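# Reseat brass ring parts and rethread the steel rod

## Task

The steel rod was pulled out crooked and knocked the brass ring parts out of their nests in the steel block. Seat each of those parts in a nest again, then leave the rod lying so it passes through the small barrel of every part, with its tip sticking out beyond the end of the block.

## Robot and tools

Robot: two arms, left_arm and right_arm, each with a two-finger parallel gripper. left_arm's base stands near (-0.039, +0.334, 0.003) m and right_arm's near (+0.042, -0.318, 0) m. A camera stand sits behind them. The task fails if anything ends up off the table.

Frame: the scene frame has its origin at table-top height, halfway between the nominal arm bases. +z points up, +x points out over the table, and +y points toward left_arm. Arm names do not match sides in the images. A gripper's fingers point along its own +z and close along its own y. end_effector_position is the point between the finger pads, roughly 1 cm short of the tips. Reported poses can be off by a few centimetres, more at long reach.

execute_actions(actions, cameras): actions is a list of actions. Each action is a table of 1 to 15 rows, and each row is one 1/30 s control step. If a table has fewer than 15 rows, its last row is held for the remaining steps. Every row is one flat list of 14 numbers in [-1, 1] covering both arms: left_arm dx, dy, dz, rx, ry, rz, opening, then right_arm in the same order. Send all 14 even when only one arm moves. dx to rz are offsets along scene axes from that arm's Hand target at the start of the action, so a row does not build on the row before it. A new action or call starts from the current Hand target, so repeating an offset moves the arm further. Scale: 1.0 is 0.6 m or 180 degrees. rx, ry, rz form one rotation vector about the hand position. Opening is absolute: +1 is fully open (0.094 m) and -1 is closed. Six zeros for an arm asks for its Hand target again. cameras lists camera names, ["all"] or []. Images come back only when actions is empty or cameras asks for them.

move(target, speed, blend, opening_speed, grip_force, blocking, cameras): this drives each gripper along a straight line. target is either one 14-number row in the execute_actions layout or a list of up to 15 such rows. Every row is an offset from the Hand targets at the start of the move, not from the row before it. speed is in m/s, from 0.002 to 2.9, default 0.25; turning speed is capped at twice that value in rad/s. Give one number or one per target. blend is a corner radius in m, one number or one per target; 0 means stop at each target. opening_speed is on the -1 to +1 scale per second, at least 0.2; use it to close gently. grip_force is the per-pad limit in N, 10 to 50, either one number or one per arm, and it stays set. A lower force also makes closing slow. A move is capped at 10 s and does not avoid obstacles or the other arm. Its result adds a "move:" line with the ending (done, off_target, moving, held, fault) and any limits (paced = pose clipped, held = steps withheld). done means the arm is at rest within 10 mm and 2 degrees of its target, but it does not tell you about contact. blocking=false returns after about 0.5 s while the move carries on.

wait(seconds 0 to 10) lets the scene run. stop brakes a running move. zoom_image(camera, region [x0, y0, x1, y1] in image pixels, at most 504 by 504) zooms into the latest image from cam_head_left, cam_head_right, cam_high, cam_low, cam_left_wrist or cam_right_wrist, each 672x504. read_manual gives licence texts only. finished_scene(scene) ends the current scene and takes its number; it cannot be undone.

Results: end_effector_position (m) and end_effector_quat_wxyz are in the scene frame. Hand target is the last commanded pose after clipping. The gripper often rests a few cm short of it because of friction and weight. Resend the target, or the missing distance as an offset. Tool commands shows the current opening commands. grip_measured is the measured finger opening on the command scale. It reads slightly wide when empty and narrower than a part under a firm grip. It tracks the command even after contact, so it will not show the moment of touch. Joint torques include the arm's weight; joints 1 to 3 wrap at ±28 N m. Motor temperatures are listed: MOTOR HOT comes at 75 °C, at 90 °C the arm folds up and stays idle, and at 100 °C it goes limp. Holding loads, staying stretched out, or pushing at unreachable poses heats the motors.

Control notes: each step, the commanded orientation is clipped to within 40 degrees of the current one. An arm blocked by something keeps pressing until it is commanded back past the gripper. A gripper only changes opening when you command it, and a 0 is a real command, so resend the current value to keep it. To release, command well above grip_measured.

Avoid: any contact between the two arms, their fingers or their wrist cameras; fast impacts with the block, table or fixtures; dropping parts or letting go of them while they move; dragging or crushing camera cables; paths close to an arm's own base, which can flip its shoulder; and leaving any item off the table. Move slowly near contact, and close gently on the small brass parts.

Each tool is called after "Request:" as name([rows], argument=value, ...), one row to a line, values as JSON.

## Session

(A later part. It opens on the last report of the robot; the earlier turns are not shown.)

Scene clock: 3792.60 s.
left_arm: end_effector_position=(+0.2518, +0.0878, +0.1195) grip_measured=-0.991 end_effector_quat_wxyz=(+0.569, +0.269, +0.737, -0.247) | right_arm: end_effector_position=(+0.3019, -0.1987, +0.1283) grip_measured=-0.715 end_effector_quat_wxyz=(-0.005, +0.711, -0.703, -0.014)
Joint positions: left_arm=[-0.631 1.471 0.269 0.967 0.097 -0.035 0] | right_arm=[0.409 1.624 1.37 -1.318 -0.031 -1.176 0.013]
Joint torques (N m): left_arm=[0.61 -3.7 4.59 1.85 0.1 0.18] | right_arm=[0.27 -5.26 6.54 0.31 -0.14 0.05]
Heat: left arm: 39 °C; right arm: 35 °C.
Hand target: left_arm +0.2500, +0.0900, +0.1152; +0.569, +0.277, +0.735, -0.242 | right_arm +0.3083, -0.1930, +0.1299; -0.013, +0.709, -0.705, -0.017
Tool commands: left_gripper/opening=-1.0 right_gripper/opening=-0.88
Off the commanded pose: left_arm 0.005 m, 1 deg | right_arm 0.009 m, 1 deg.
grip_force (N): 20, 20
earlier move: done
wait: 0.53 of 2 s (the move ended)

Request:
wait(seconds=0.1, cameras=["cam_right_wrist", "cam_left_wrist"])

Scene clock: 3808.70 s.
left_arm: end_effector_position=(+0.2518, +0.0878, +0.1195) grip_measured=-0.991 end_effector_quat_wxyz=(+0.569, +0.269, +0.737, -0.247) | right_arm: end_effector_position=(+0.3020, -0.1987, +0.1284) grip_measured=-0.715 end_effector_quat_wxyz=(-0.006, +0.710, -0.704, -0.014)
Joint positions: left_arm=[-0.631 1.471 0.269 0.967 0.097 -0.035 0] | right_arm=[0.409 1.624 1.37 -1.318 -0.031 -1.172 0.013]
Joint torques (N m): left_arm=[0.61 -3.78 4.62 1.85 0.1 0.19] | right_arm=[0.25 -5.24 6.58 0.32 -0.14 0.02]
Heat: left arm: 40 °C; right arm: 35 °C.
Hand target: left_arm +0.2500, +0.0900, +0.1152; +0.569, +0.277, +0.735, -0.242 | right_arm +0.3083, -0.1929, +0.1300; -0.013, +0.709, -0.705, -0.017
Tool commands: left_gripper/opening=-1.0 right_gripper/opening=-0.88
Off the commanded pose: left_arm 0.005 m, 1 deg | right_arm 0.009 m, 1 deg.
grip_force (N): 20, 20
wait: 0.10 s; at rest from the start
camera_calibration:
cam_left_wrist: T_world_to_cam=[[-0.667996, -0.742637, 0.0476616, 0.231441], [-0.474326, 0.375552, -0.796225, 0.222044], [0.573407, -0.554483, -0.60312, 0.070657], [0, 0, 0, 1]] pos_world=[0.219408, 0.127665, 0.208381]
cam_right_wrist: T_world_to_cam=[[0.99951, 0.0285404, -0.0128624, -0.293754], [0.0313032, -0.915533, 0.401024, -0.203354], [-0.000330586, -0.40123, -0.915977, 0.126513], [0, 0, 0, 1]] pos_world=[0.300018, -0.127033, 0.193655]
Images, in order (width x height): cam_left_wrist 672x504, cam_right_wrist 672x504.

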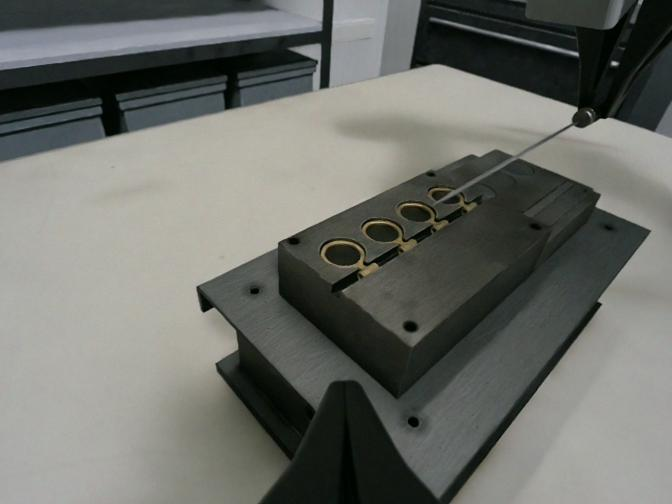

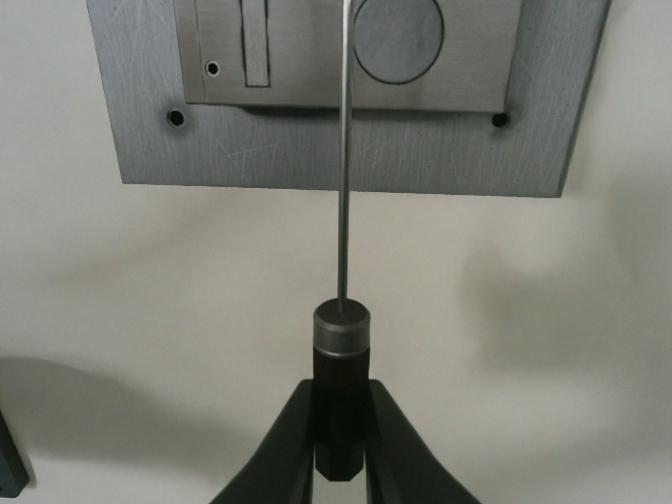

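Request:
zoom_image(camera="cam_left_wrist", region=[400, 150, 520, 240])

Request:
zoom_image(camera="cam_left_wrist", region=[320, 210, 440, 300])

Request:
zoom_image(camera="cam_left_wrist", region=[500, 80, 620, 170])

Scaled by 4.200.

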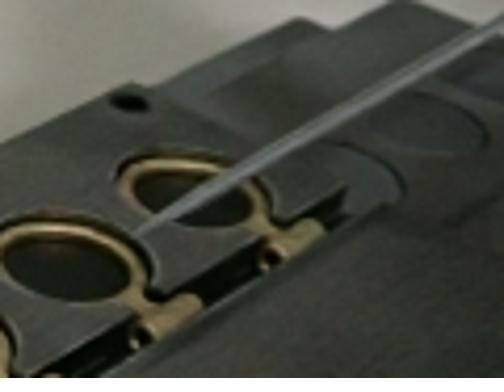

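Scaled by 4.200.

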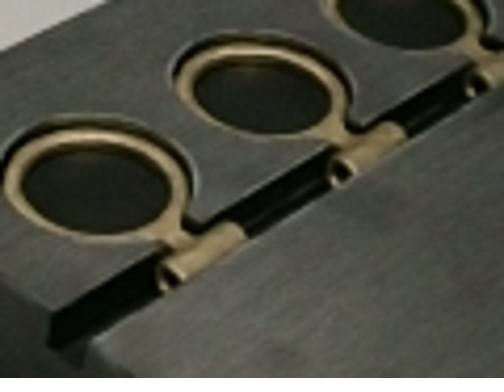

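Scaled by 4.200.

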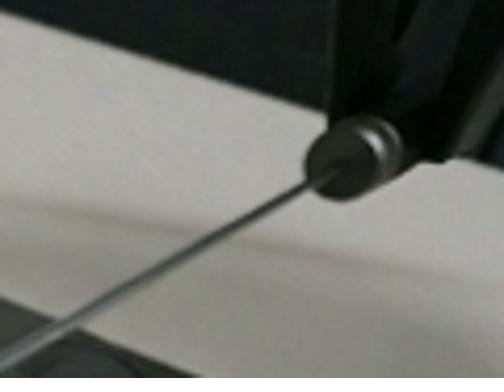

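Request:
move([
  [0,0,0,0,0,0,-1.0, -0.0333,-0.12,0.0,0,0,0,-0.88],
  [0,0,0,0,0,0,-1.0, -0.0333,-0.12,-0.0228,-0.00455,0,-0.0057,-0.88],
  [0,0,0,0,0,0,-1.0, -0.0035,-0.12,-0.0228,-0.00455,0,-0.0057,-0.88],
], speed=[0.08,0.04,0.04], cameras=["cam_left_wrist"])

Request:
zoom_image(camera="cam_left_wrist", region=[430, 90, 640, 230])

Scene clock: 3866.30 s.
left_arm: end_effector_position=(+0.2518, +0.0878, +0.1195) grip_measured=-0.991 end_effector_quat_wxyz=(+0.569, +0.269, +0.737, -0.247) | right_arm: end_effector_position=(+0.2963, -0.2668, +0.1142) grip_measured=-0.715 end_effector_quat_wxyz=(+0.003, +0.702, -0.712, -0.016)
Joint positions: left_arm=[-0.631 1.471 0.269 0.967 0.097 -0.035 0] | right_arm=[0.18 1.546 1.235 -1.282 -0.023 -1.378 0.013]
Joint torques (N m): left_arm=[0.68 -3.71 4.63 1.84 0.11 0.19] | right_arm=[-0.35 -4.66 6.43 0.36 -0.09 -0.09]
Motor temperatures (°C): left_arm=[22 27 29 41 23 21 22] | right_arm=[25 28 35 22 24 24 21]
Heat: left arm: 41 °C; right arm: 35 °C.
Hand target: left_arm +0.2500, +0.0901, +0.1152; +0.569, +0.277, +0.735, -0.242 | right_arm +0.3062, -0.2649, +0.1162; -0.008, +0.703, -0.711, -0.012
Off the commanded pose: left_arm 0.005 m, 1 deg | right_arm 0.010 m, 1 deg.
grip_force (N): 20, 20
move: done
camera_calibration:
cam_left_wrist: T_world_to_cam=[[-0.667996, -0.742637, 0.0476616, 0.231441], [-0.474326, 0.375552, -0.796225, 0.222044], [0.573407, -0.554483, -0.60312, 0.070657], [0, 0, 0, 1]] pos_world=[0.219408, 0.127665, 0.208381]
Images, in order (width x height): cam_left_wrist 672x504.

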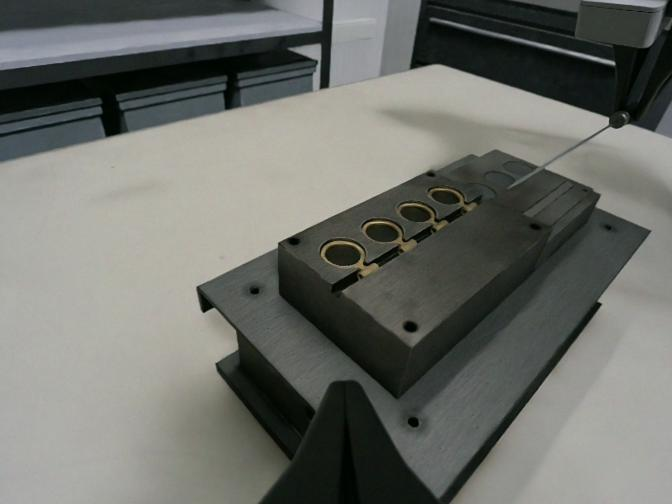

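Scaled by 2.400.

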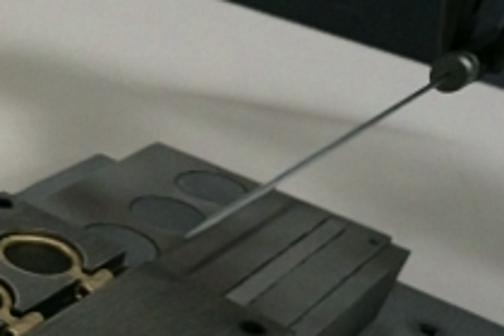

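Request:
move(target=[0,0,0,0,0,0,-1.0, 0.006,0,0.0,-0.0014,0,0,-0.88], speed=0.04)

Scene clock: 3872.67 s.
left_arm: end_effector_position=(+0.2518, +0.0878, +0.1195) grip_measured=-0.991 end_effector_quat_wxyz=(+0.569, +0.269, +0.737, -0.247) | right_arm: end_effector_position=(+0.2999, -0.2668, +0.1143) grip_measured=-0.715 end_effector_quat_wxyz=(+0.004, +0.702, -0.712, -0.014)
Joint positions: left_arm=[-0.631 1.471 0.269 0.967 0.097 -0.035 0] | right_arm=[0.18 1.559 1.248 -1.282 -0.019 -1.378 0.013]
Joint torques (N m): left_arm=[0.62 -3.7 4.62 1.85 0.12 0.18] | right_arm=[-0.29 -4.68 6.52 0.35 -0.09 -0.09]
Heat: left arm: 41 °C; right arm: 35 °C.
Hand target: left_arm +0.2500, +0.0901, +0.1152; +0.569, +0.277, +0.735, -0.242 | right_arm +0.3098, -0.2649, +0.1163; -0.006, +0.703, -0.711, -0.011
Off the commanded pose: left_arm 0.005 m, 1 deg | right_arm 0.010 m, 1 deg.
grip_force (N): 20, 20
move: done

Request:
move(target=[0,0,0,0,0,0,-1.0, 0.0004,0.0342,0.0,0,0,0,-0.88], speed=0.03, cameras=["cam_left_wrist"])

Request:
zoom_image(camera="cam_left_wrist", region=[460, 175, 510, 215])

Request:
zoom_image(camera="cam_left_wrist", region=[500, 100, 620, 190])

Scene clock: 3879.80 s.
left_arm: end_effector_position=(+0.2518, +0.0878, +0.1195) grip_measured=-0.991 end_effector_quat_wxyz=(+0.569, +0.269, +0.737, -0.247) | right_arm: end_effector_position=(+0.3004, -0.2491, +0.1145) grip_measured=-0.715 end_effector_quat_wxyz=(+0.004, +0.703, -0.711, -0.013)
Joint positions: left_arm=[-0.631 1.471 0.269 0.967 0.097 -0.035 0] | right_arm=[0.246 1.575 1.265 -1.282 -0.018 -1.316 0.013]
Joint torques (N m): left_arm=[0.65 -3.71 4.6 1.85 0.1 0.19] | right_arm=[0.35 -4.79 6.52 0.36 -0.1 0.01]
Heat: left arm: 41 °C; right arm: 36 °C.
Hand target: left_arm +0.2500, +0.0901, +0.1152; +0.569, +0.277, +0.735, -0.242 | right_arm +0.3101, -0.2444, +0.1163; -0.006, +0.703, -0.711, -0.011
Off the commanded pose: left_arm 0.005 m, 1 deg | right_arm 0.011 m, 1 deg.
grip_force (N): 20, 20
move: off_target (right_arm)
camera_calibration:
cam_left_wrist: T_world_to_cam=[[-0.667996, -0.742637, 0.0476616, 0.231441], [-0.474326, 0.375552, -0.796225, 0.222044], [0.573407, -0.554483, -0.60312, 0.070657], [0, 0, 0, 1]] pos_world=[0.219408, 0.127665, 0.208381]
Images, in order (width x height): cam_left_wrist 672x504.

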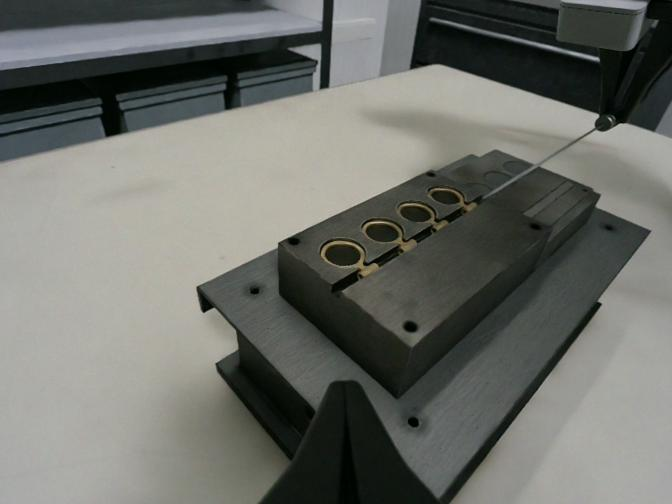

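Scaled by 10.080.

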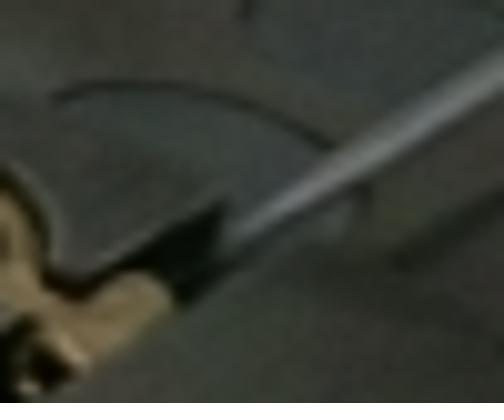

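Scaled by 4.200.

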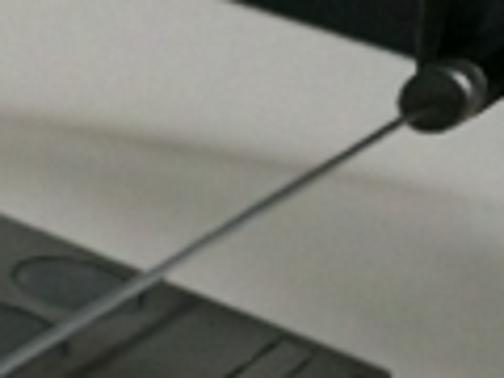

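Request:
zoom_image(camera="cam_left_wrist", region=[500, 140, 560, 185])

Request:
zoom_image(camera="cam_left_wrist", region=[550, 100, 610, 145])

Request:
zoom_image(camera="cam_left_wrist", region=[440, 185, 500, 230])

Scaled by 8.400.

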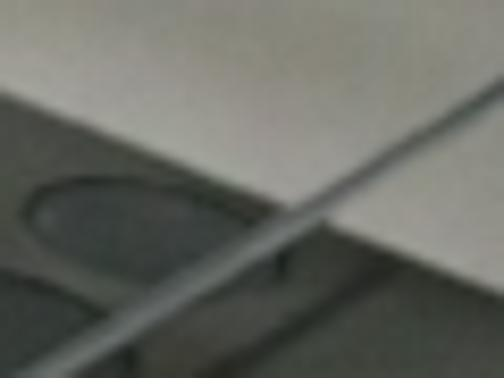

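Scaled by 8.400.

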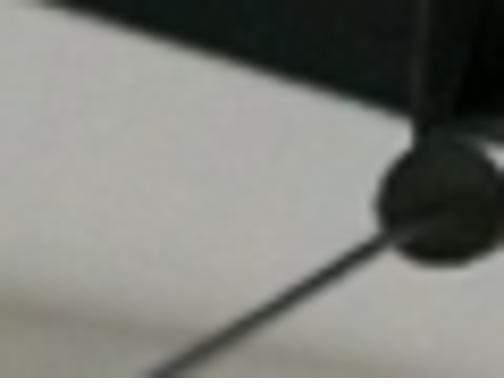

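Scaled by 8.400.

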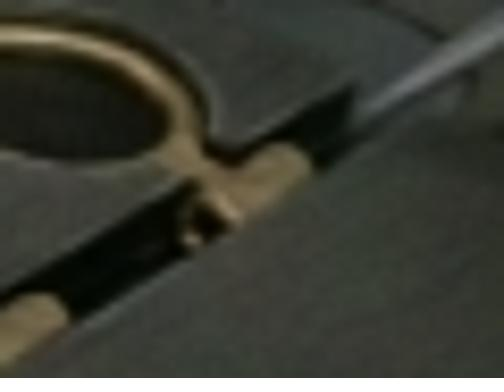

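Request:
move(target=[0,0,0,0,0,0,-1.0, 0,0,0.0,0,0,0.0018,-0.88], speed=0.03, cameras=["cam_left_wrist"])

Request:
zoom_image(camera="cam_left_wrist", region=[440, 185, 500, 230])

Scene clock: 3903.47 s.
left_arm: end_effector_position=(+0.2518, +0.0878, +0.1195) grip_measured=-0.991 end_effector_quat_wxyz=(+0.569, +0.269, +0.737, -0.247) | right_arm: end_effector_position=(+0.3004, -0.2491, +0.1145) grip_measured=-0.715 end_effector_quat_wxyz=(+0.004, +0.703, -0.711, -0.013)
Joint positions: left_arm=[-0.631 1.471 0.269 0.967 0.097 -0.035 0] | right_arm=[0.246 1.575 1.265 -1.282 -0.018 -1.316 0.013]
Joint torques (N m): left_arm=[0.66 -3.69 4.62 1.85 0.11 0.19] | right_arm=[0.36 -4.78 6.53 0.36 -0.09 -0.05]
Heat: left arm: 41 °C; right arm: 37 °C.
Hand target: left_arm +0.2500, +0.0901, +0.1152; +0.569, +0.277, +0.735, -0.242 | right_arm +0.3101, -0.2444, +0.1163; -0.006, +0.705, -0.709, -0.011
Off the commanded pose: left_arm 0.005 m, 1 deg | right_arm 0.011 m, 1 deg.
grip_force (N): 20, 20
move: off_target (right_arm)
camera_calibration:
cam_left_wrist: T_world_to_cam=[[-0.667996, -0.742637, 0.0476616, 0.231441], [-0.474326, 0.375552, -0.796225, 0.222044], [0.573407, -0.554483, -0.60312, 0.070657], [0, 0, 0, 1]] pos_world=[0.219408, 0.127665, 0.208381]
Images, in order (width x height): cam_left_wrist 672x504.

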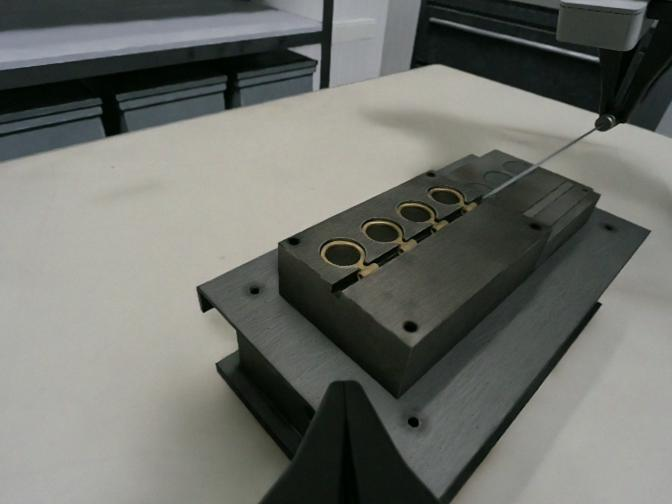

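Scaled by 8.400.

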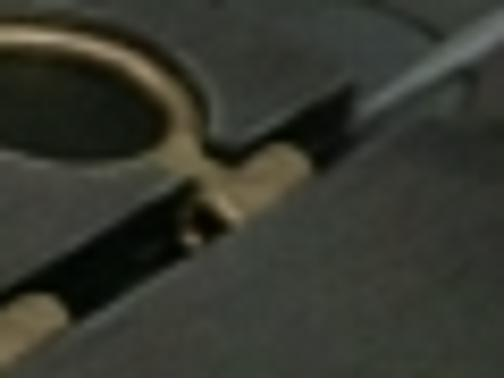

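Request:
move(target=[0,0,0,0,0,0,-1.0, 0.0001,0.0085,0.0,0,0,0,-0.88], speed=0.015, cameras=["cam_left_wrist"])

Request:
zoom_image(camera="cam_left_wrist", region=[440, 185, 500, 230])

Scene clock: 3911.23 s.
left_arm: end_effector_position=(+0.2518, +0.0878, +0.1196) grip_measured=-0.991 end_effector_quat_wxyz=(+0.569, +0.269, +0.737, -0.247) | right_arm: end_effector_position=(+0.3006, -0.2444, +0.1146) grip_measured=-0.715 end_effector_quat_wxyz=(+0.004, +0.705, -0.709, -0.013)
Joint positions: left_arm=[-0.631 1.471 0.269 0.968 0.097 -0.035 0] | right_arm=[0.263 1.58 1.271 -1.282 -0.018 -1.304 0.013]
Joint torques (N m): left_arm=[0.68 -3.73 4.64 1.85 0.11 0.2] | right_arm=[0.44 -4.85 6.5 0.37 -0.1 0.02]
Heat: left arm: 41 °C; right arm: 37 °C.
Hand target: left_arm +0.2500, +0.0900, +0.1152; +0.569, +0.277, +0.735, -0.242 | right_arm +0.3101, -0.2393, +0.1163; -0.006, +0.705, -0.709, -0.011
Off the commanded pose: left_arm 0.005 m, 1 deg | right_arm 0.011 m, 1 deg.
grip_force (N): 20, 20
move: off_target (right_arm)
camera_calibration:
cam_left_wrist: T_world_to_cam=[[-0.667968, -0.742664, 0.0476381, 0.231438], [-0.474117, 0.375343, -0.796449, 0.222149], [0.573613, -0.554589, -0.602826, 0.0706244], [0, 0, 0, 1]] pos_world=[0.219407, 0.127666, 0.20848]
Images, in order (width x height): cam_left_wrist 672x504.

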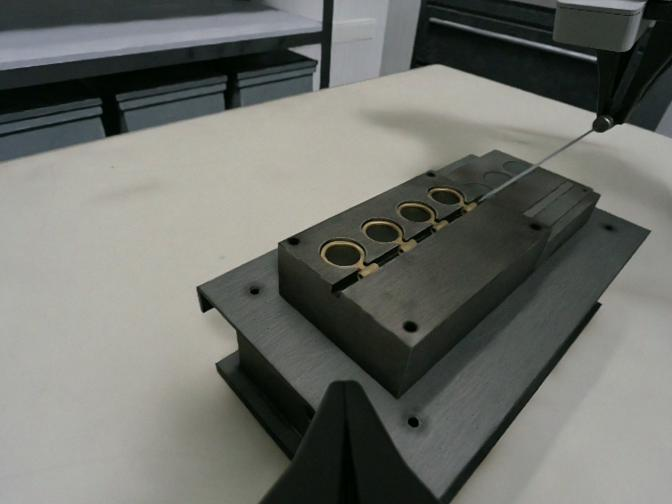

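Scaled by 8.400.

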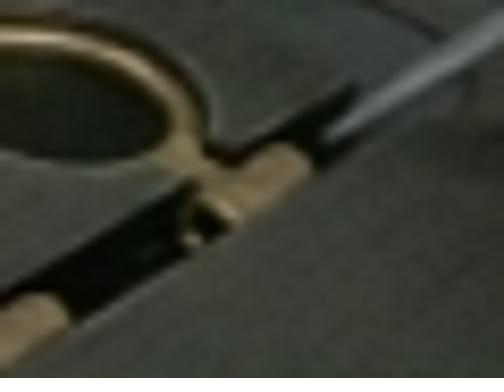

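Request:
move(target=[0,0,0,0,0,0,-1.0, -0.0004,0.010,0.0,0,0,0,-0.88], speed=0.015, cameras=["cam_left_wrist"])

Request:
zoom_image(camera="cam_left_wrist", region=[440, 185, 500, 230])

Scene clock: 3918.47 s.
left_arm: end_effector_position=(+0.2518, +0.0878, +0.1196) grip_measured=-0.991 end_effector_quat_wxyz=(+0.569, +0.269, +0.737, -0.247) | right_arm: end_effector_position=(+0.3005, -0.2387, +0.1147) grip_measured=-0.715 end_effector_quat_wxyz=(+0.005, +0.705, -0.709, -0.013)
Joint positions: left_arm=[-0.631 1.471 0.269 0.968 0.097 -0.035 0] | right_arm=[0.284 1.586 1.277 -1.282 -0.018 -1.283 0.013]
Joint torques (N m): left_arm=[0.66 -3.75 4.6 1.85 0.1 0.18] | right_arm=[0.43 -4.89 6.5 0.37 -0.09 0.03]
Heat: left arm: 41 °C; right arm: 37 °C.
Hand target: left_arm +0.2500, +0.0900, +0.1152; +0.569, +0.277, +0.735, -0.242 | right_arm +0.3099, -0.2333, +0.1163; -0.006, +0.705, -0.709, -0.010
Off the commanded pose: left_arm 0.005 m, 1 deg | right_arm 0.011 m, 1 deg.
grip_force (N): 20, 20
move: off_target (right_arm)
camera_calibration:
cam_left_wrist: T_world_to_cam=[[-0.667968, -0.742664, 0.0476381, 0.231438], [-0.474117, 0.375343, -0.796449, 0.222149], [0.573613, -0.554589, -0.602826, 0.0706244], [0, 0, 0, 1]] pos_world=[0.219407, 0.127666, 0.20848]
Images, in order (width x height): cam_left_wrist 672x504.

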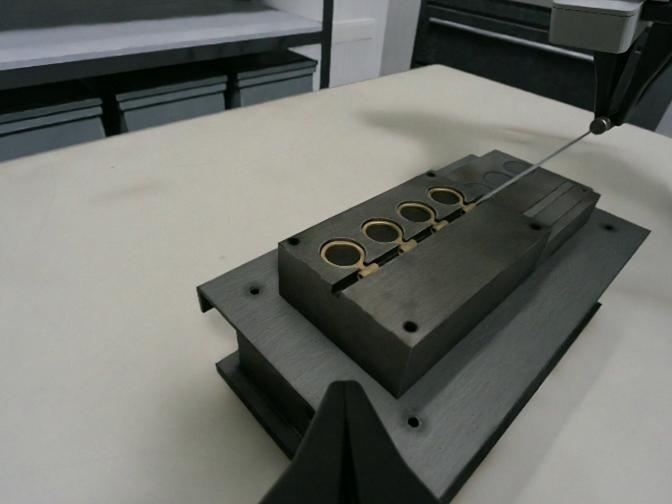

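Scaled by 8.400.

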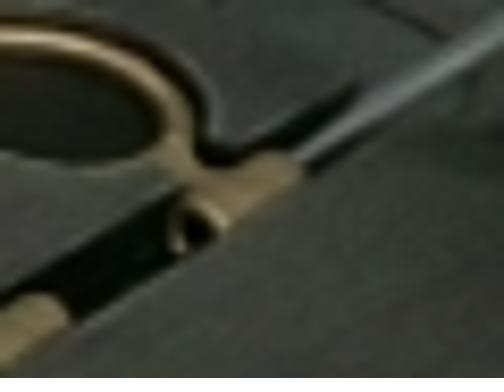

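Request:
zoom_image(camera="cam_left_wrist", region=[455, 190, 490, 218])

Scaled by 14.400.

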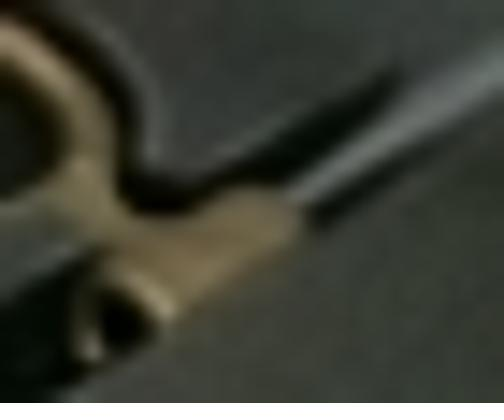

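Request:
move(target=[0,0,0,0,0,0,-1.0, 0.0002,0.010,0.0,0,0,0,-0.88], speed=0.015, cameras=["cam_left_wrist"])

Request:
zoom_image(camera="cam_left_wrist", region=[440, 185, 500, 230])

Scene clock: 3928.57 s.
left_arm: end_effector_position=(+0.2518, +0.0878, +0.1196) grip_measured=-0.991 end_effector_quat_wxyz=(+0.569, +0.269, +0.737, -0.247) | right_arm: end_effector_position=(+0.3006, -0.2329, +0.1147) grip_measured=-0.715 end_effector_quat_wxyz=(+0.005, +0.705, -0.709, -0.012)
Joint positions: left_arm=[-0.631 1.471 0.269 0.968 0.097 -0.035 0] | right_arm=[0.304 1.593 1.283 -1.282 -0.018 -1.263 0.013]
Joint torques (N m): left_arm=[0.64 -3.73 4.66 1.85 0.12 0.19] | right_arm=[0.43 -4.94 6.53 0.37 -0.1 0]
Heat: left arm: 42 °C; right arm: 37 °C.
Hand target: left_arm +0.2500, +0.0900, +0.1152; +0.569, +0.277, +0.735, -0.242 | right_arm +0.3100, -0.2273, +0.1163; -0.006, +0.705, -0.709, -0.010
Off the commanded pose: left_arm 0.005 m, 1 deg | right_arm 0.011 m, 1 deg.
grip_force (N): 20, 20
move: off_target (right_arm)
camera_calibration:
cam_left_wrist: T_world_to_cam=[[-0.667968, -0.742664, 0.0476381, 0.231438], [-0.474117, 0.375343, -0.796449, 0.222149], [0.573613, -0.554589, -0.602826, 0.0706244], [0, 0, 0, 1]] pos_world=[0.219407, 0.127666, 0.20848]
Images, in order (width x height): cam_left_wrist 672x504.

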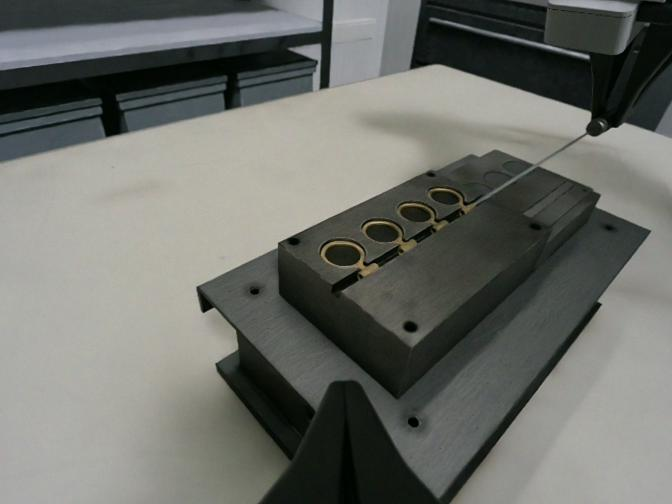

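Scaled by 8.400.

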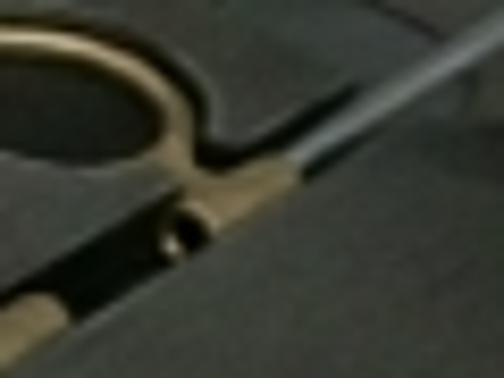

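Request:
move(target=[0,0,0,0,0,0,-1.0, 0.0001,0.010,0.0,0,0,0,-0.88], speed=0.015, cameras=["cam_left_wrist"])

Request:
zoom_image(camera="cam_left_wrist", region=[430, 185, 490, 230])

Scene clock: 3933.53 s.
left_arm: end_effector_position=(+0.2518, +0.0878, +0.1196) grip_measured=-0.991 end_effector_quat_wxyz=(+0.569, +0.269, +0.737, -0.247) | right_arm: end_effector_position=(+0.3006, -0.2271, +0.1147) grip_measured=-0.715 end_effector_quat_wxyz=(+0.005, +0.705, -0.709, -0.012)
Joint positions: left_arm=[-0.631 1.471 0.269 0.968 0.097 -0.035 0] | right_arm=[0.324 1.599 1.291 -1.282 -0.018 -1.244 0.013]
Joint torques (N m): left_arm=[0.57 -3.73 4.62 1.85 0.11 0.19] | right_arm=[0.42 -5.03 6.54 0.37 -0.1 0.03]
Heat: left arm: 42 °C; right arm: 37 °C.
Hand target: left_arm +0.2500, +0.0900, +0.1152; +0.569, +0.277, +0.735, -0.242 | right_arm +0.3101, -0.2213, +0.1164; -0.006, +0.705, -0.709, -0.010
Off the commanded pose: left_arm 0.005 m, 1 deg | right_arm 0.011 m, 1 deg.
grip_force (N): 20, 20
move: off_target (right_arm)
camera_calibration:
cam_left_wrist: T_world_to_cam=[[-0.667968, -0.742664, 0.0476381, 0.231438], [-0.474117, 0.375343, -0.796449, 0.222149], [0.573613, -0.554589, -0.602826, 0.0706244], [0, 0, 0, 1]] pos_world=[0.219407, 0.127666, 0.20848]
Images, in order (width x height): cam_left_wrist 672x504.

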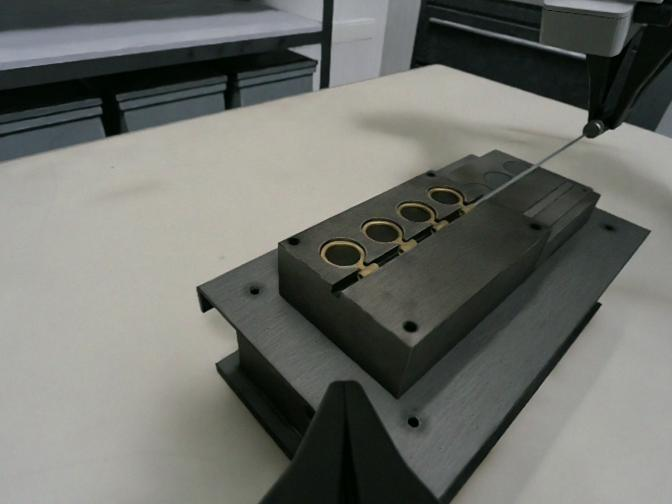

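Scaled by 8.400.

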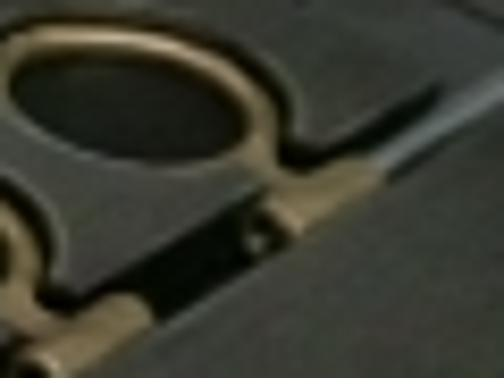

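Request:
zoom_image(camera="cam_left_wrist", region=[450, 195, 485, 223])

Scaled by 14.400.

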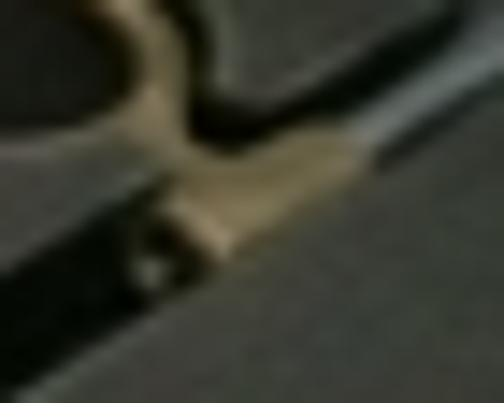

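Request:
move(target=[0,0,0,0,0,0,-1.0, 0.0001,0.010,0.0,0,0,0,-0.88], speed=0.015, cameras=["cam_left_wrist"])

Request:
zoom_image(camera="cam_left_wrist", region=[430, 185, 490, 230])

Scene clock: 3950.83 s.
left_arm: end_effector_position=(+0.2518, +0.0878, +0.1196) grip_measured=-0.991 end_effector_quat_wxyz=(+0.569, +0.269, +0.737, -0.247) | right_arm: end_effector_position=(+0.3007, -0.2213, +0.1147) grip_measured=-0.715 end_effector_quat_wxyz=(+0.005, +0.705, -0.709, -0.012)
Joint positions: left_arm=[-0.631 1.471 0.269 0.968 0.097 -0.035 0] | right_arm=[0.344 1.607 1.299 -1.282 -0.018 -1.224 0.013]
Joint torques (N m): left_arm=[0.68 -3.77 4.64 1.83 0.11 0.19] | right_arm=[0.4 -5.08 6.56 0.37 -0.1 0.03]
Heat: left arm: 42 °C; right arm: 35 °C.
Hand target: left_arm +0.2500, +0.0900, +0.1152; +0.569, +0.277, +0.735, -0.242 | right_arm +0.3101, -0.2153, +0.1163; -0.006, +0.705, -0.709, -0.010
Off the commanded pose: left_arm 0.005 m, 1 deg | right_arm 0.011 m, 1 deg.
grip_force (N): 20, 20
move: off_target (right_arm)
camera_calibration:
cam_left_wrist: T_world_to_cam=[[-0.667968, -0.742664, 0.0476381, 0.231438], [-0.474117, 0.375343, -0.796449, 0.222149], [0.573613, -0.554589, -0.602826, 0.0706244], [0, 0, 0, 1]] pos_world=[0.219407, 0.127666, 0.20848]
Images, in order (width x height): cam_left_wrist 672x504.

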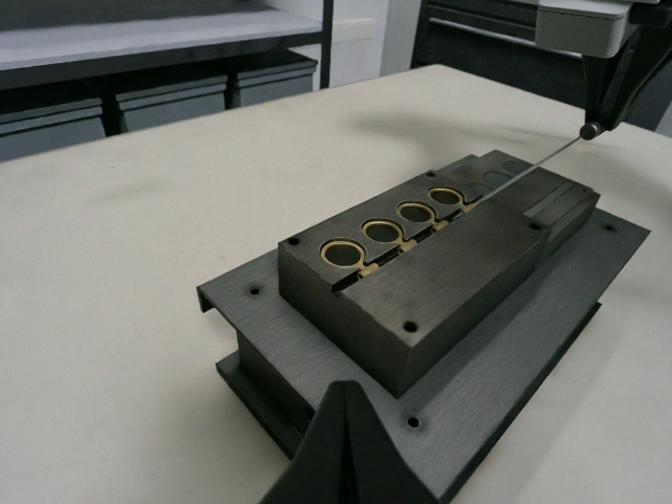

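Scaled by 8.400.

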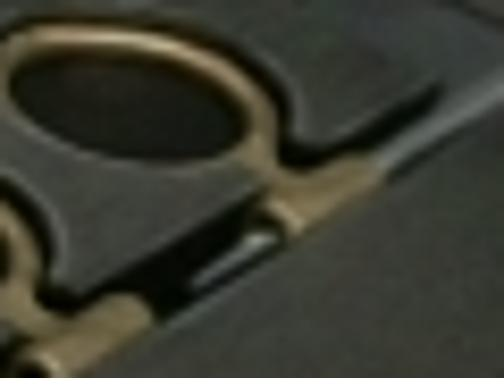

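Request:
move(target=[0,0,0,0,0,0,-1.0, 0.0001,0.010,0.0,0,0,0,-0.88], speed=0.015, cameras=["cam_left_wrist"])

Request:
zoom_image(camera="cam_left_wrist", region=[410, 195, 480, 247])

Scene clock: 3958.87 s.
left_arm: end_effector_position=(+0.2518, +0.0878, +0.1196) grip_measured=-0.991 end_effector_quat_wxyz=(+0.569, +0.269, +0.737, -0.247) | right_arm: end_effector_position=(+0.3009, -0.2155, +0.1149) grip_measured=-0.715 end_effector_quat_wxyz=(+0.005, +0.705, -0.709, -0.012)
Joint positions: left_arm=[-0.631 1.471 0.269 0.968 0.097 -0.035 0] | right_arm=[0.363 1.615 1.307 -1.282 -0.018 -1.205 0.013]
Joint torques (N m): left_arm=[0.62 -3.79 4.6 1.85 0.11 0.2] | right_arm=[0.4 -5.14 6.57 0.38 -0.1 0.03]
Heat: left arm: 42 °C; right arm: 36 °C.
Hand target: left_arm +0.2500, +0.0900, +0.1152; +0.569, +0.277, +0.735, -0.242 | right_arm +0.3102, -0.2093, +0.1163; -0.006, +0.705, -0.709, -0.010
Off the commanded pose: left_arm 0.005 m, 1 deg | right_arm 0.011 m, 1 deg.
grip_force (N): 20, 20
move: off_target (right_arm)
camera_calibration:
cam_left_wrist: T_world_to_cam=[[-0.667968, -0.742664, 0.0476381, 0.231438], [-0.474117, 0.375343, -0.796449, 0.222149], [0.573613, -0.554589, -0.602826, 0.0706244], [0, 0, 0, 1]] pos_world=[0.219407, 0.127666, 0.20848]
Images, in order (width x height): cam_left_wrist 672x504.

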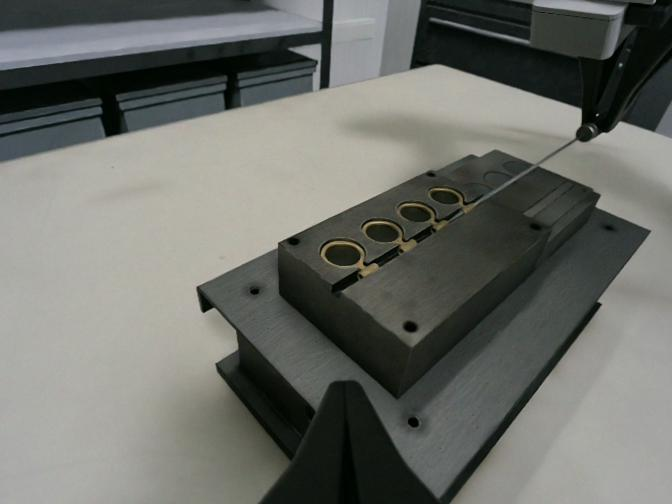

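Scaled by 7.200.

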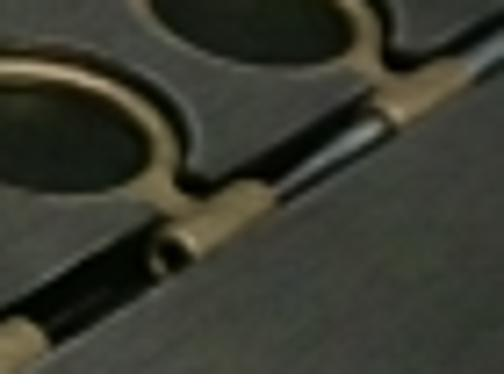

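Request:
move(target=[0,0,0,0,0,0,-1.0, 0.0001,0.010,0.0,0,0,0,-0.88], speed=0.015, cameras=["cam_left_wrist"])

Request:
zoom_image(camera="cam_left_wrist", region=[410, 195, 480, 247])

Scene clock: 3962.80 s.
left_arm: end_effector_position=(+0.2518, +0.0878, +0.1196) grip_measured=-0.991 end_effector_quat_wxyz=(+0.569, +0.269, +0.737, -0.247) | right_arm: end_effector_position=(+0.3011, -0.2097, +0.1149) grip_measured=-0.715 end_effector_quat_wxyz=(+0.005, +0.706, -0.709, -0.012)
Joint positions: left_arm=[-0.631 1.471 0.269 0.968 0.097 -0.035 0] | right_arm=[0.382 1.623 1.316 -1.282 -0.018 -1.187 0.013]
Joint torques (N m): left_arm=[0.62 -3.75 4.57 1.85 0.11 0.18] | right_arm=[0.42 -5.19 6.57 0.37 -0.1 0.04]
Heat: left arm: 42 °C; right arm: 36 °C.
Hand target: left_arm +0.2500, +0.0900, +0.1152; +0.569, +0.277, +0.735, -0.242 | right_arm +0.3103, -0.2033, +0.1164; -0.006, +0.705, -0.709, -0.010
Off the commanded pose: left_arm 0.005 m, 1 deg | right_arm 0.011 m, 1 deg.
grip_force (N): 20, 20
move: off_target (right_arm)
camera_calibration:
cam_left_wrist: T_world_to_cam=[[-0.667968, -0.742664, 0.0476381, 0.231438], [-0.474117, 0.375343, -0.796449, 0.222149], [0.573613, -0.554589, -0.602826, 0.0706244], [0, 0, 0, 1]] pos_world=[0.219407, 0.127666, 0.20848]
Images, in order (width x height): cam_left_wrist 672x504.

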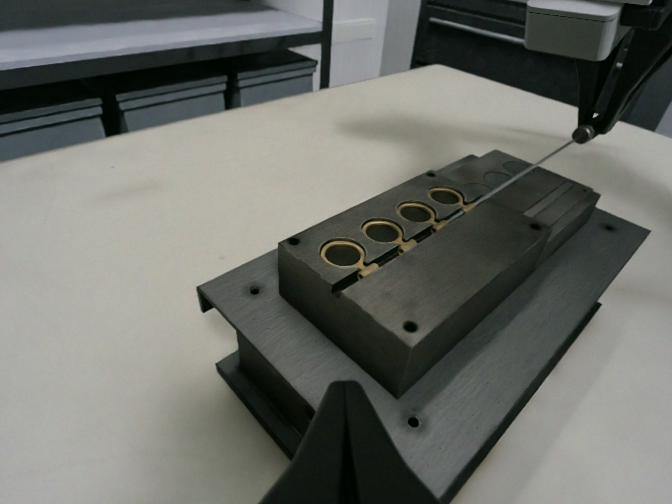

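Scaled by 7.200.

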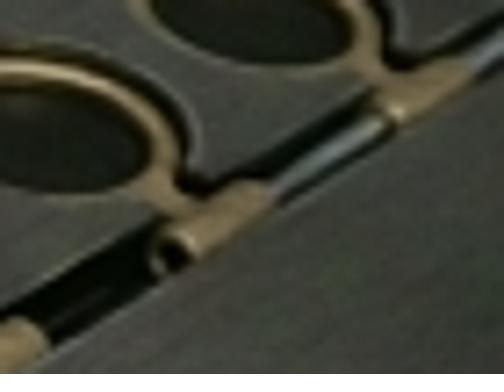

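Request:
move(target=[0,0,0,0,0,0,-1.0, 0.0002,0.020,-0.0008,0,0,0,-0.88], speed=0.02, cameras=["cam_left_wrist"])

Request:
zoom_image(camera="cam_left_wrist", region=[400, 195, 490, 262])

Scene clock: 3969.63 s.
left_arm: end_effector_position=(+0.2518, +0.0878, +0.1196) grip_measured=-0.991 end_effector_quat_wxyz=(+0.569, +0.269, +0.737, -0.247) | right_arm: end_effector_position=(+0.3012, -0.1981, +0.1147) grip_measured=-0.715 end_effector_quat_wxyz=(+0.005, +0.706, -0.708, -0.011)
Joint positions: left_arm=[-0.631 1.471 0.269 0.968 0.097 -0.035 0] | right_arm=[0.42 1.641 1.334 -1.282 -0.018 -1.15 0.013]
Joint torques (N m): left_arm=[0.59 -3.74 4.62 1.85 0.11 0.19] | right_arm=[0.38 -5.31 6.54 0.39 -0.1 0.06]
Heat: left arm: 42 °C; right arm: 36 °C.
Hand target: left_arm +0.2500, +0.0900, +0.1152; +0.569, +0.277, +0.735, -0.242 | right_arm +0.3104, -0.1914, +0.1158; -0.006, +0.705, -0.709, -0.011
Off the commanded pose: left_arm 0.005 m, 1 deg | right_arm 0.011 m, 1 deg.
grip_force (N): 20, 20
move: off_target (right_arm)
camera_calibration:
cam_left_wrist: T_world_to_cam=[[-0.667968, -0.742664, 0.0476381, 0.231438], [-0.474117, 0.375343, -0.796449, 0.222149], [0.573613, -0.554589, -0.602826, 0.0706244], [0, 0, 0, 1]] pos_world=[0.219407, 0.127666, 0.20848]
Images, in order (width x height): cam_left_wrist 672x504.

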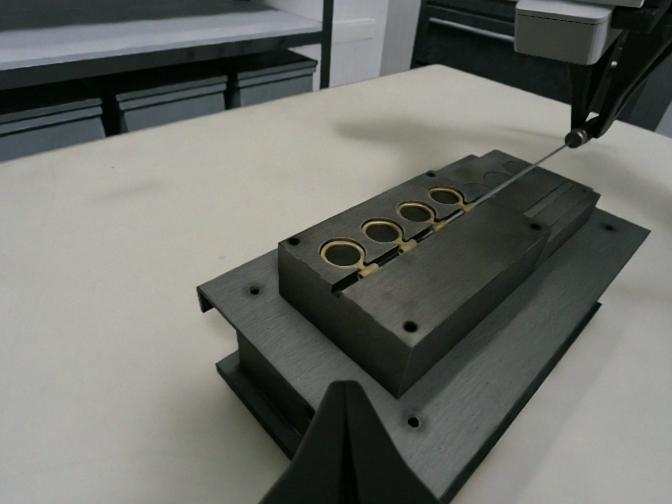

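Scaled by 5.600.

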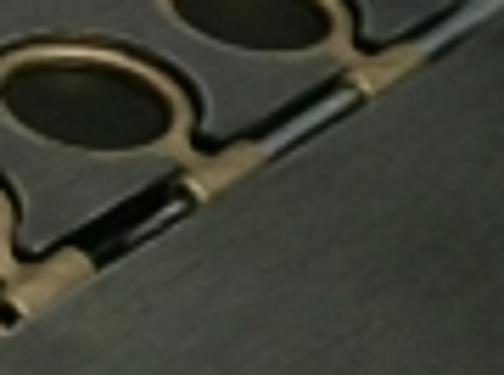

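Request:
move(target=[0,0,0,0,0,0,-1.0, 0.0002,0.017,-0.0004,0.0018,0,0,-0.88], speed=0.02, cameras=["cam_left_wrist"])

Request:
zoom_image(camera="cam_left_wrist", region=[385, 205, 475, 272])

Scene clock: 3985.00 s.
left_arm: end_effector_position=(+0.2518, +0.0878, +0.1196) grip_measured=-0.991 end_effector_quat_wxyz=(+0.569, +0.269, +0.737, -0.247) | right_arm: end_effector_position=(+0.3012, -0.1892, +0.1147) grip_measured=-0.715 end_effector_quat_wxyz=(+0.005, +0.707, -0.708, -0.011)
Joint positions: left_arm=[-0.631 1.471 0.269 0.968 0.097 -0.035 0] | right_arm=[0.448 1.654 1.349 -1.282 -0.018 -1.124 0.013]
Joint torques (N m): left_arm=[0.69 -3.67 4.64 1.83 0.1 0.19] | right_arm=[0.36 -5.41 6.57 0.41 -0.14 0.05]
Heat: left arm: 42 °C; right arm: 35 °C.
Hand target: left_arm +0.2500, +0.0900, +0.1152; +0.569, +0.277, +0.735, -0.242 | right_arm +0.3105, -0.1812, +0.1156; -0.008, +0.705, -0.709, -0.012
Off the commanded pose: left_arm 0.005 m, 1 deg | right_arm 0.012 m, 2 deg.
grip_force (N): 20, 20
move: off_target (right_arm)
camera_calibration:
cam_left_wrist: T_world_to_cam=[[-0.667968, -0.742664, 0.0476381, 0.231438], [-0.474117, 0.375343, -0.796449, 0.222149], [0.573613, -0.554589, -0.602826, 0.0706244], [0, 0, 0, 1]] pos_world=[0.219407, 0.127666, 0.20848]
Images, in order (width x height): cam_left_wrist 672x504.

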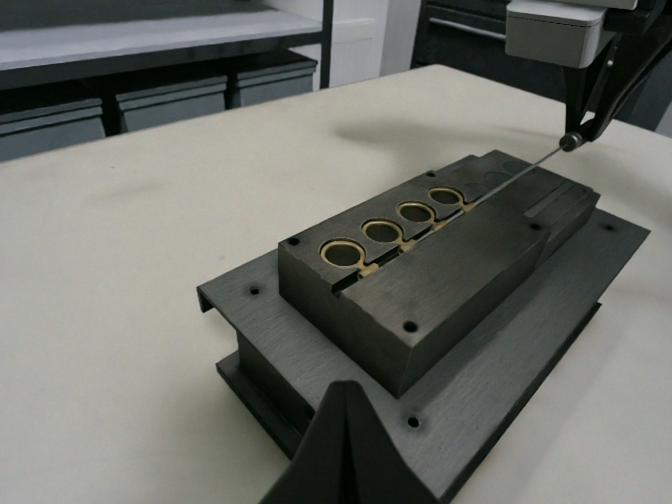

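Scaled by 5.600.

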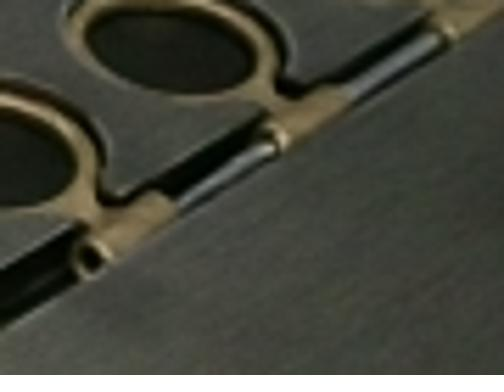

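Request:
move(target=[0,0,0,0,0,0,-1.0, 0.0002,0.013,-0.0004,0.0015,0,0,-0.88], speed=0.02, cameras=["cam_left_wrist"])

Request:
zoom_image(camera="cam_left_wrist", region=[385, 205, 475, 272])

Scene clock: 3991.97 s.
left_arm: end_effector_position=(+0.2518, +0.0878, +0.1196) grip_measured=-0.991 end_effector_quat_wxyz=(+0.569, +0.269, +0.737, -0.247) | right_arm: end_effector_position=(+0.3012, -0.1825, +0.1145) grip_measured=-0.715 end_effector_quat_wxyz=(+0.005, +0.707, -0.707, -0.011)
Joint positions: left_arm=[-0.631 1.471 0.269 0.968 0.097 -0.035 0] | right_arm=[0.468 1.665 1.36 -1.282 -0.018 -1.104 0.013]
Joint torques (N m): left_arm=[0.69 -3.75 4.57 1.85 0.1 0.18] | right_arm=[0.39 -5.5 6.6 0.43 -0.18 0.08]
Heat: left arm: 42 °C; right arm: 36 °C.
Hand target: left_arm +0.2500, +0.0900, +0.1152; +0.569, +0.277, +0.735, -0.242 | right_arm +0.3106, -0.1734, +0.1153; -0.010, +0.705, -0.709, -0.014
Off the commanded pose: left_arm 0.005 m, 1 deg | right_arm 0.013 m, 2 deg.
grip_force (N): 20, 20
move: off_target (right_arm)
camera_calibration:
cam_left_wrist: T_world_to_cam=[[-0.667968, -0.742664, 0.0476381, 0.231438], [-0.474117, 0.375343, -0.796449, 0.222149], [0.573613, -0.554589, -0.602826, 0.0706244], [0, 0, 0, 1]] pos_world=[0.219407, 0.127666, 0.20848]
Images, in order (width x height): cam_left_wrist 672x504.

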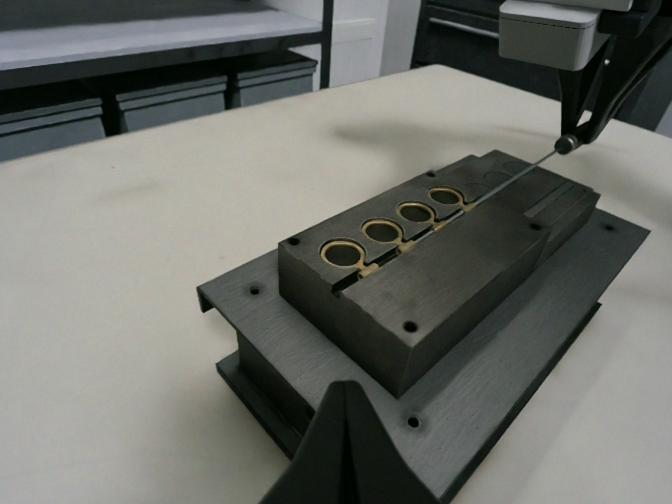

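Scaled by 5.600.

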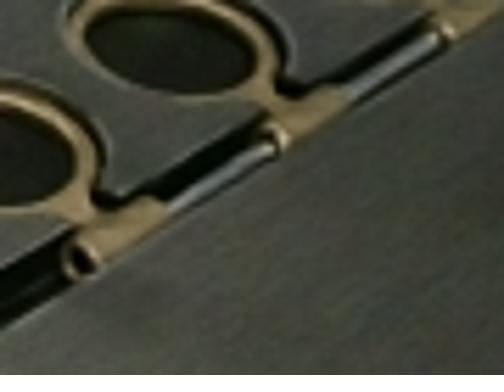

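Request:
zoom_image(camera="cam_left_wrist", region=[390, 230, 425, 258])

Scaled by 14.400.

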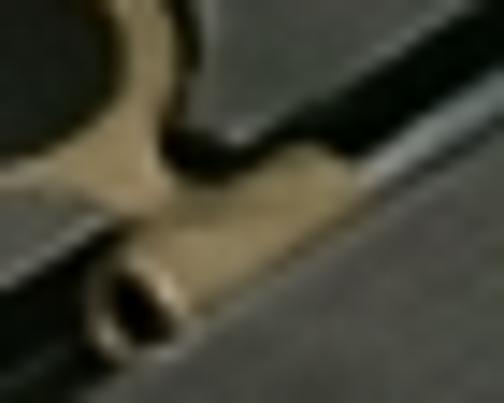

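Request:
move(target=[0,0,0,0,0,0,-1.0, 0.0002,0.010,-0.0003,0.0,0,0,-0.88], speed=0.02, cameras=["cam_left_wrist"])

Request:
zoom_image(camera="cam_left_wrist", region=[370, 220, 440, 272])

Scene clock: 4003.63 s.
left_arm: end_effector_position=(+0.2518, +0.0878, +0.1196) grip_measured=-0.991 end_effector_quat_wxyz=(+0.569, +0.269, +0.737, -0.247) | right_arm: end_effector_position=(+0.3013, -0.1766, +0.1144) grip_measured=-0.715 end_effector_quat_wxyz=(+0.005, +0.707, -0.707, -0.011)
Joint positions: left_arm=[-0.631 1.471 0.269 0.968 0.097 -0.035 0] | right_arm=[0.486 1.676 1.371 -1.282 -0.019 -1.088 0.013]
Joint torques (N m): left_arm=[0.68 -3.69 4.66 1.85 0.11 0.19] | right_arm=[0.36 -5.57 6.63 0.43 -0.17 0.09]
Heat: left arm: 42 °C; right arm: 37 °C.
Hand target: left_arm +0.2500, +0.0900, +0.1152; +0.569, +0.277, +0.735, -0.242 | right_arm +0.3107, -0.1673, +0.1152; -0.010, +0.705, -0.709, -0.014
Off the commanded pose: left_arm 0.005 m, 1 deg | right_arm 0.013 m, 2 deg.
grip_force (N): 20, 20
move: off_target (right_arm)
camera_calibration:
cam_left_wrist: T_world_to_cam=[[-0.667968, -0.742664, 0.0476381, 0.231438], [-0.474117, 0.375343, -0.796449, 0.222149], [0.573613, -0.554589, -0.602826, 0.0706244], [0, 0, 0, 1]] pos_world=[0.219407, 0.127666, 0.20848]
Images, in order (width x height): cam_left_wrist 672x504.

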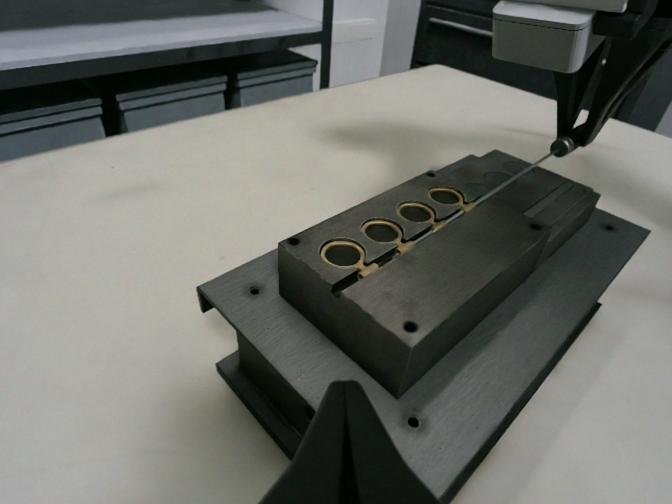

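Scaled by 7.200.

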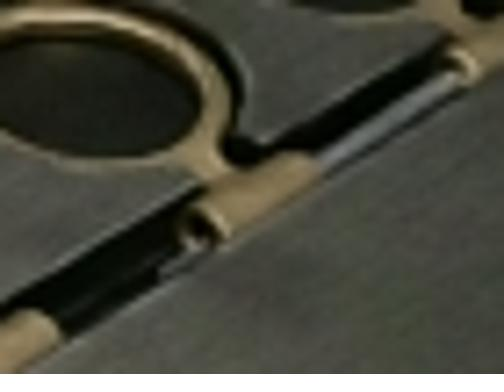

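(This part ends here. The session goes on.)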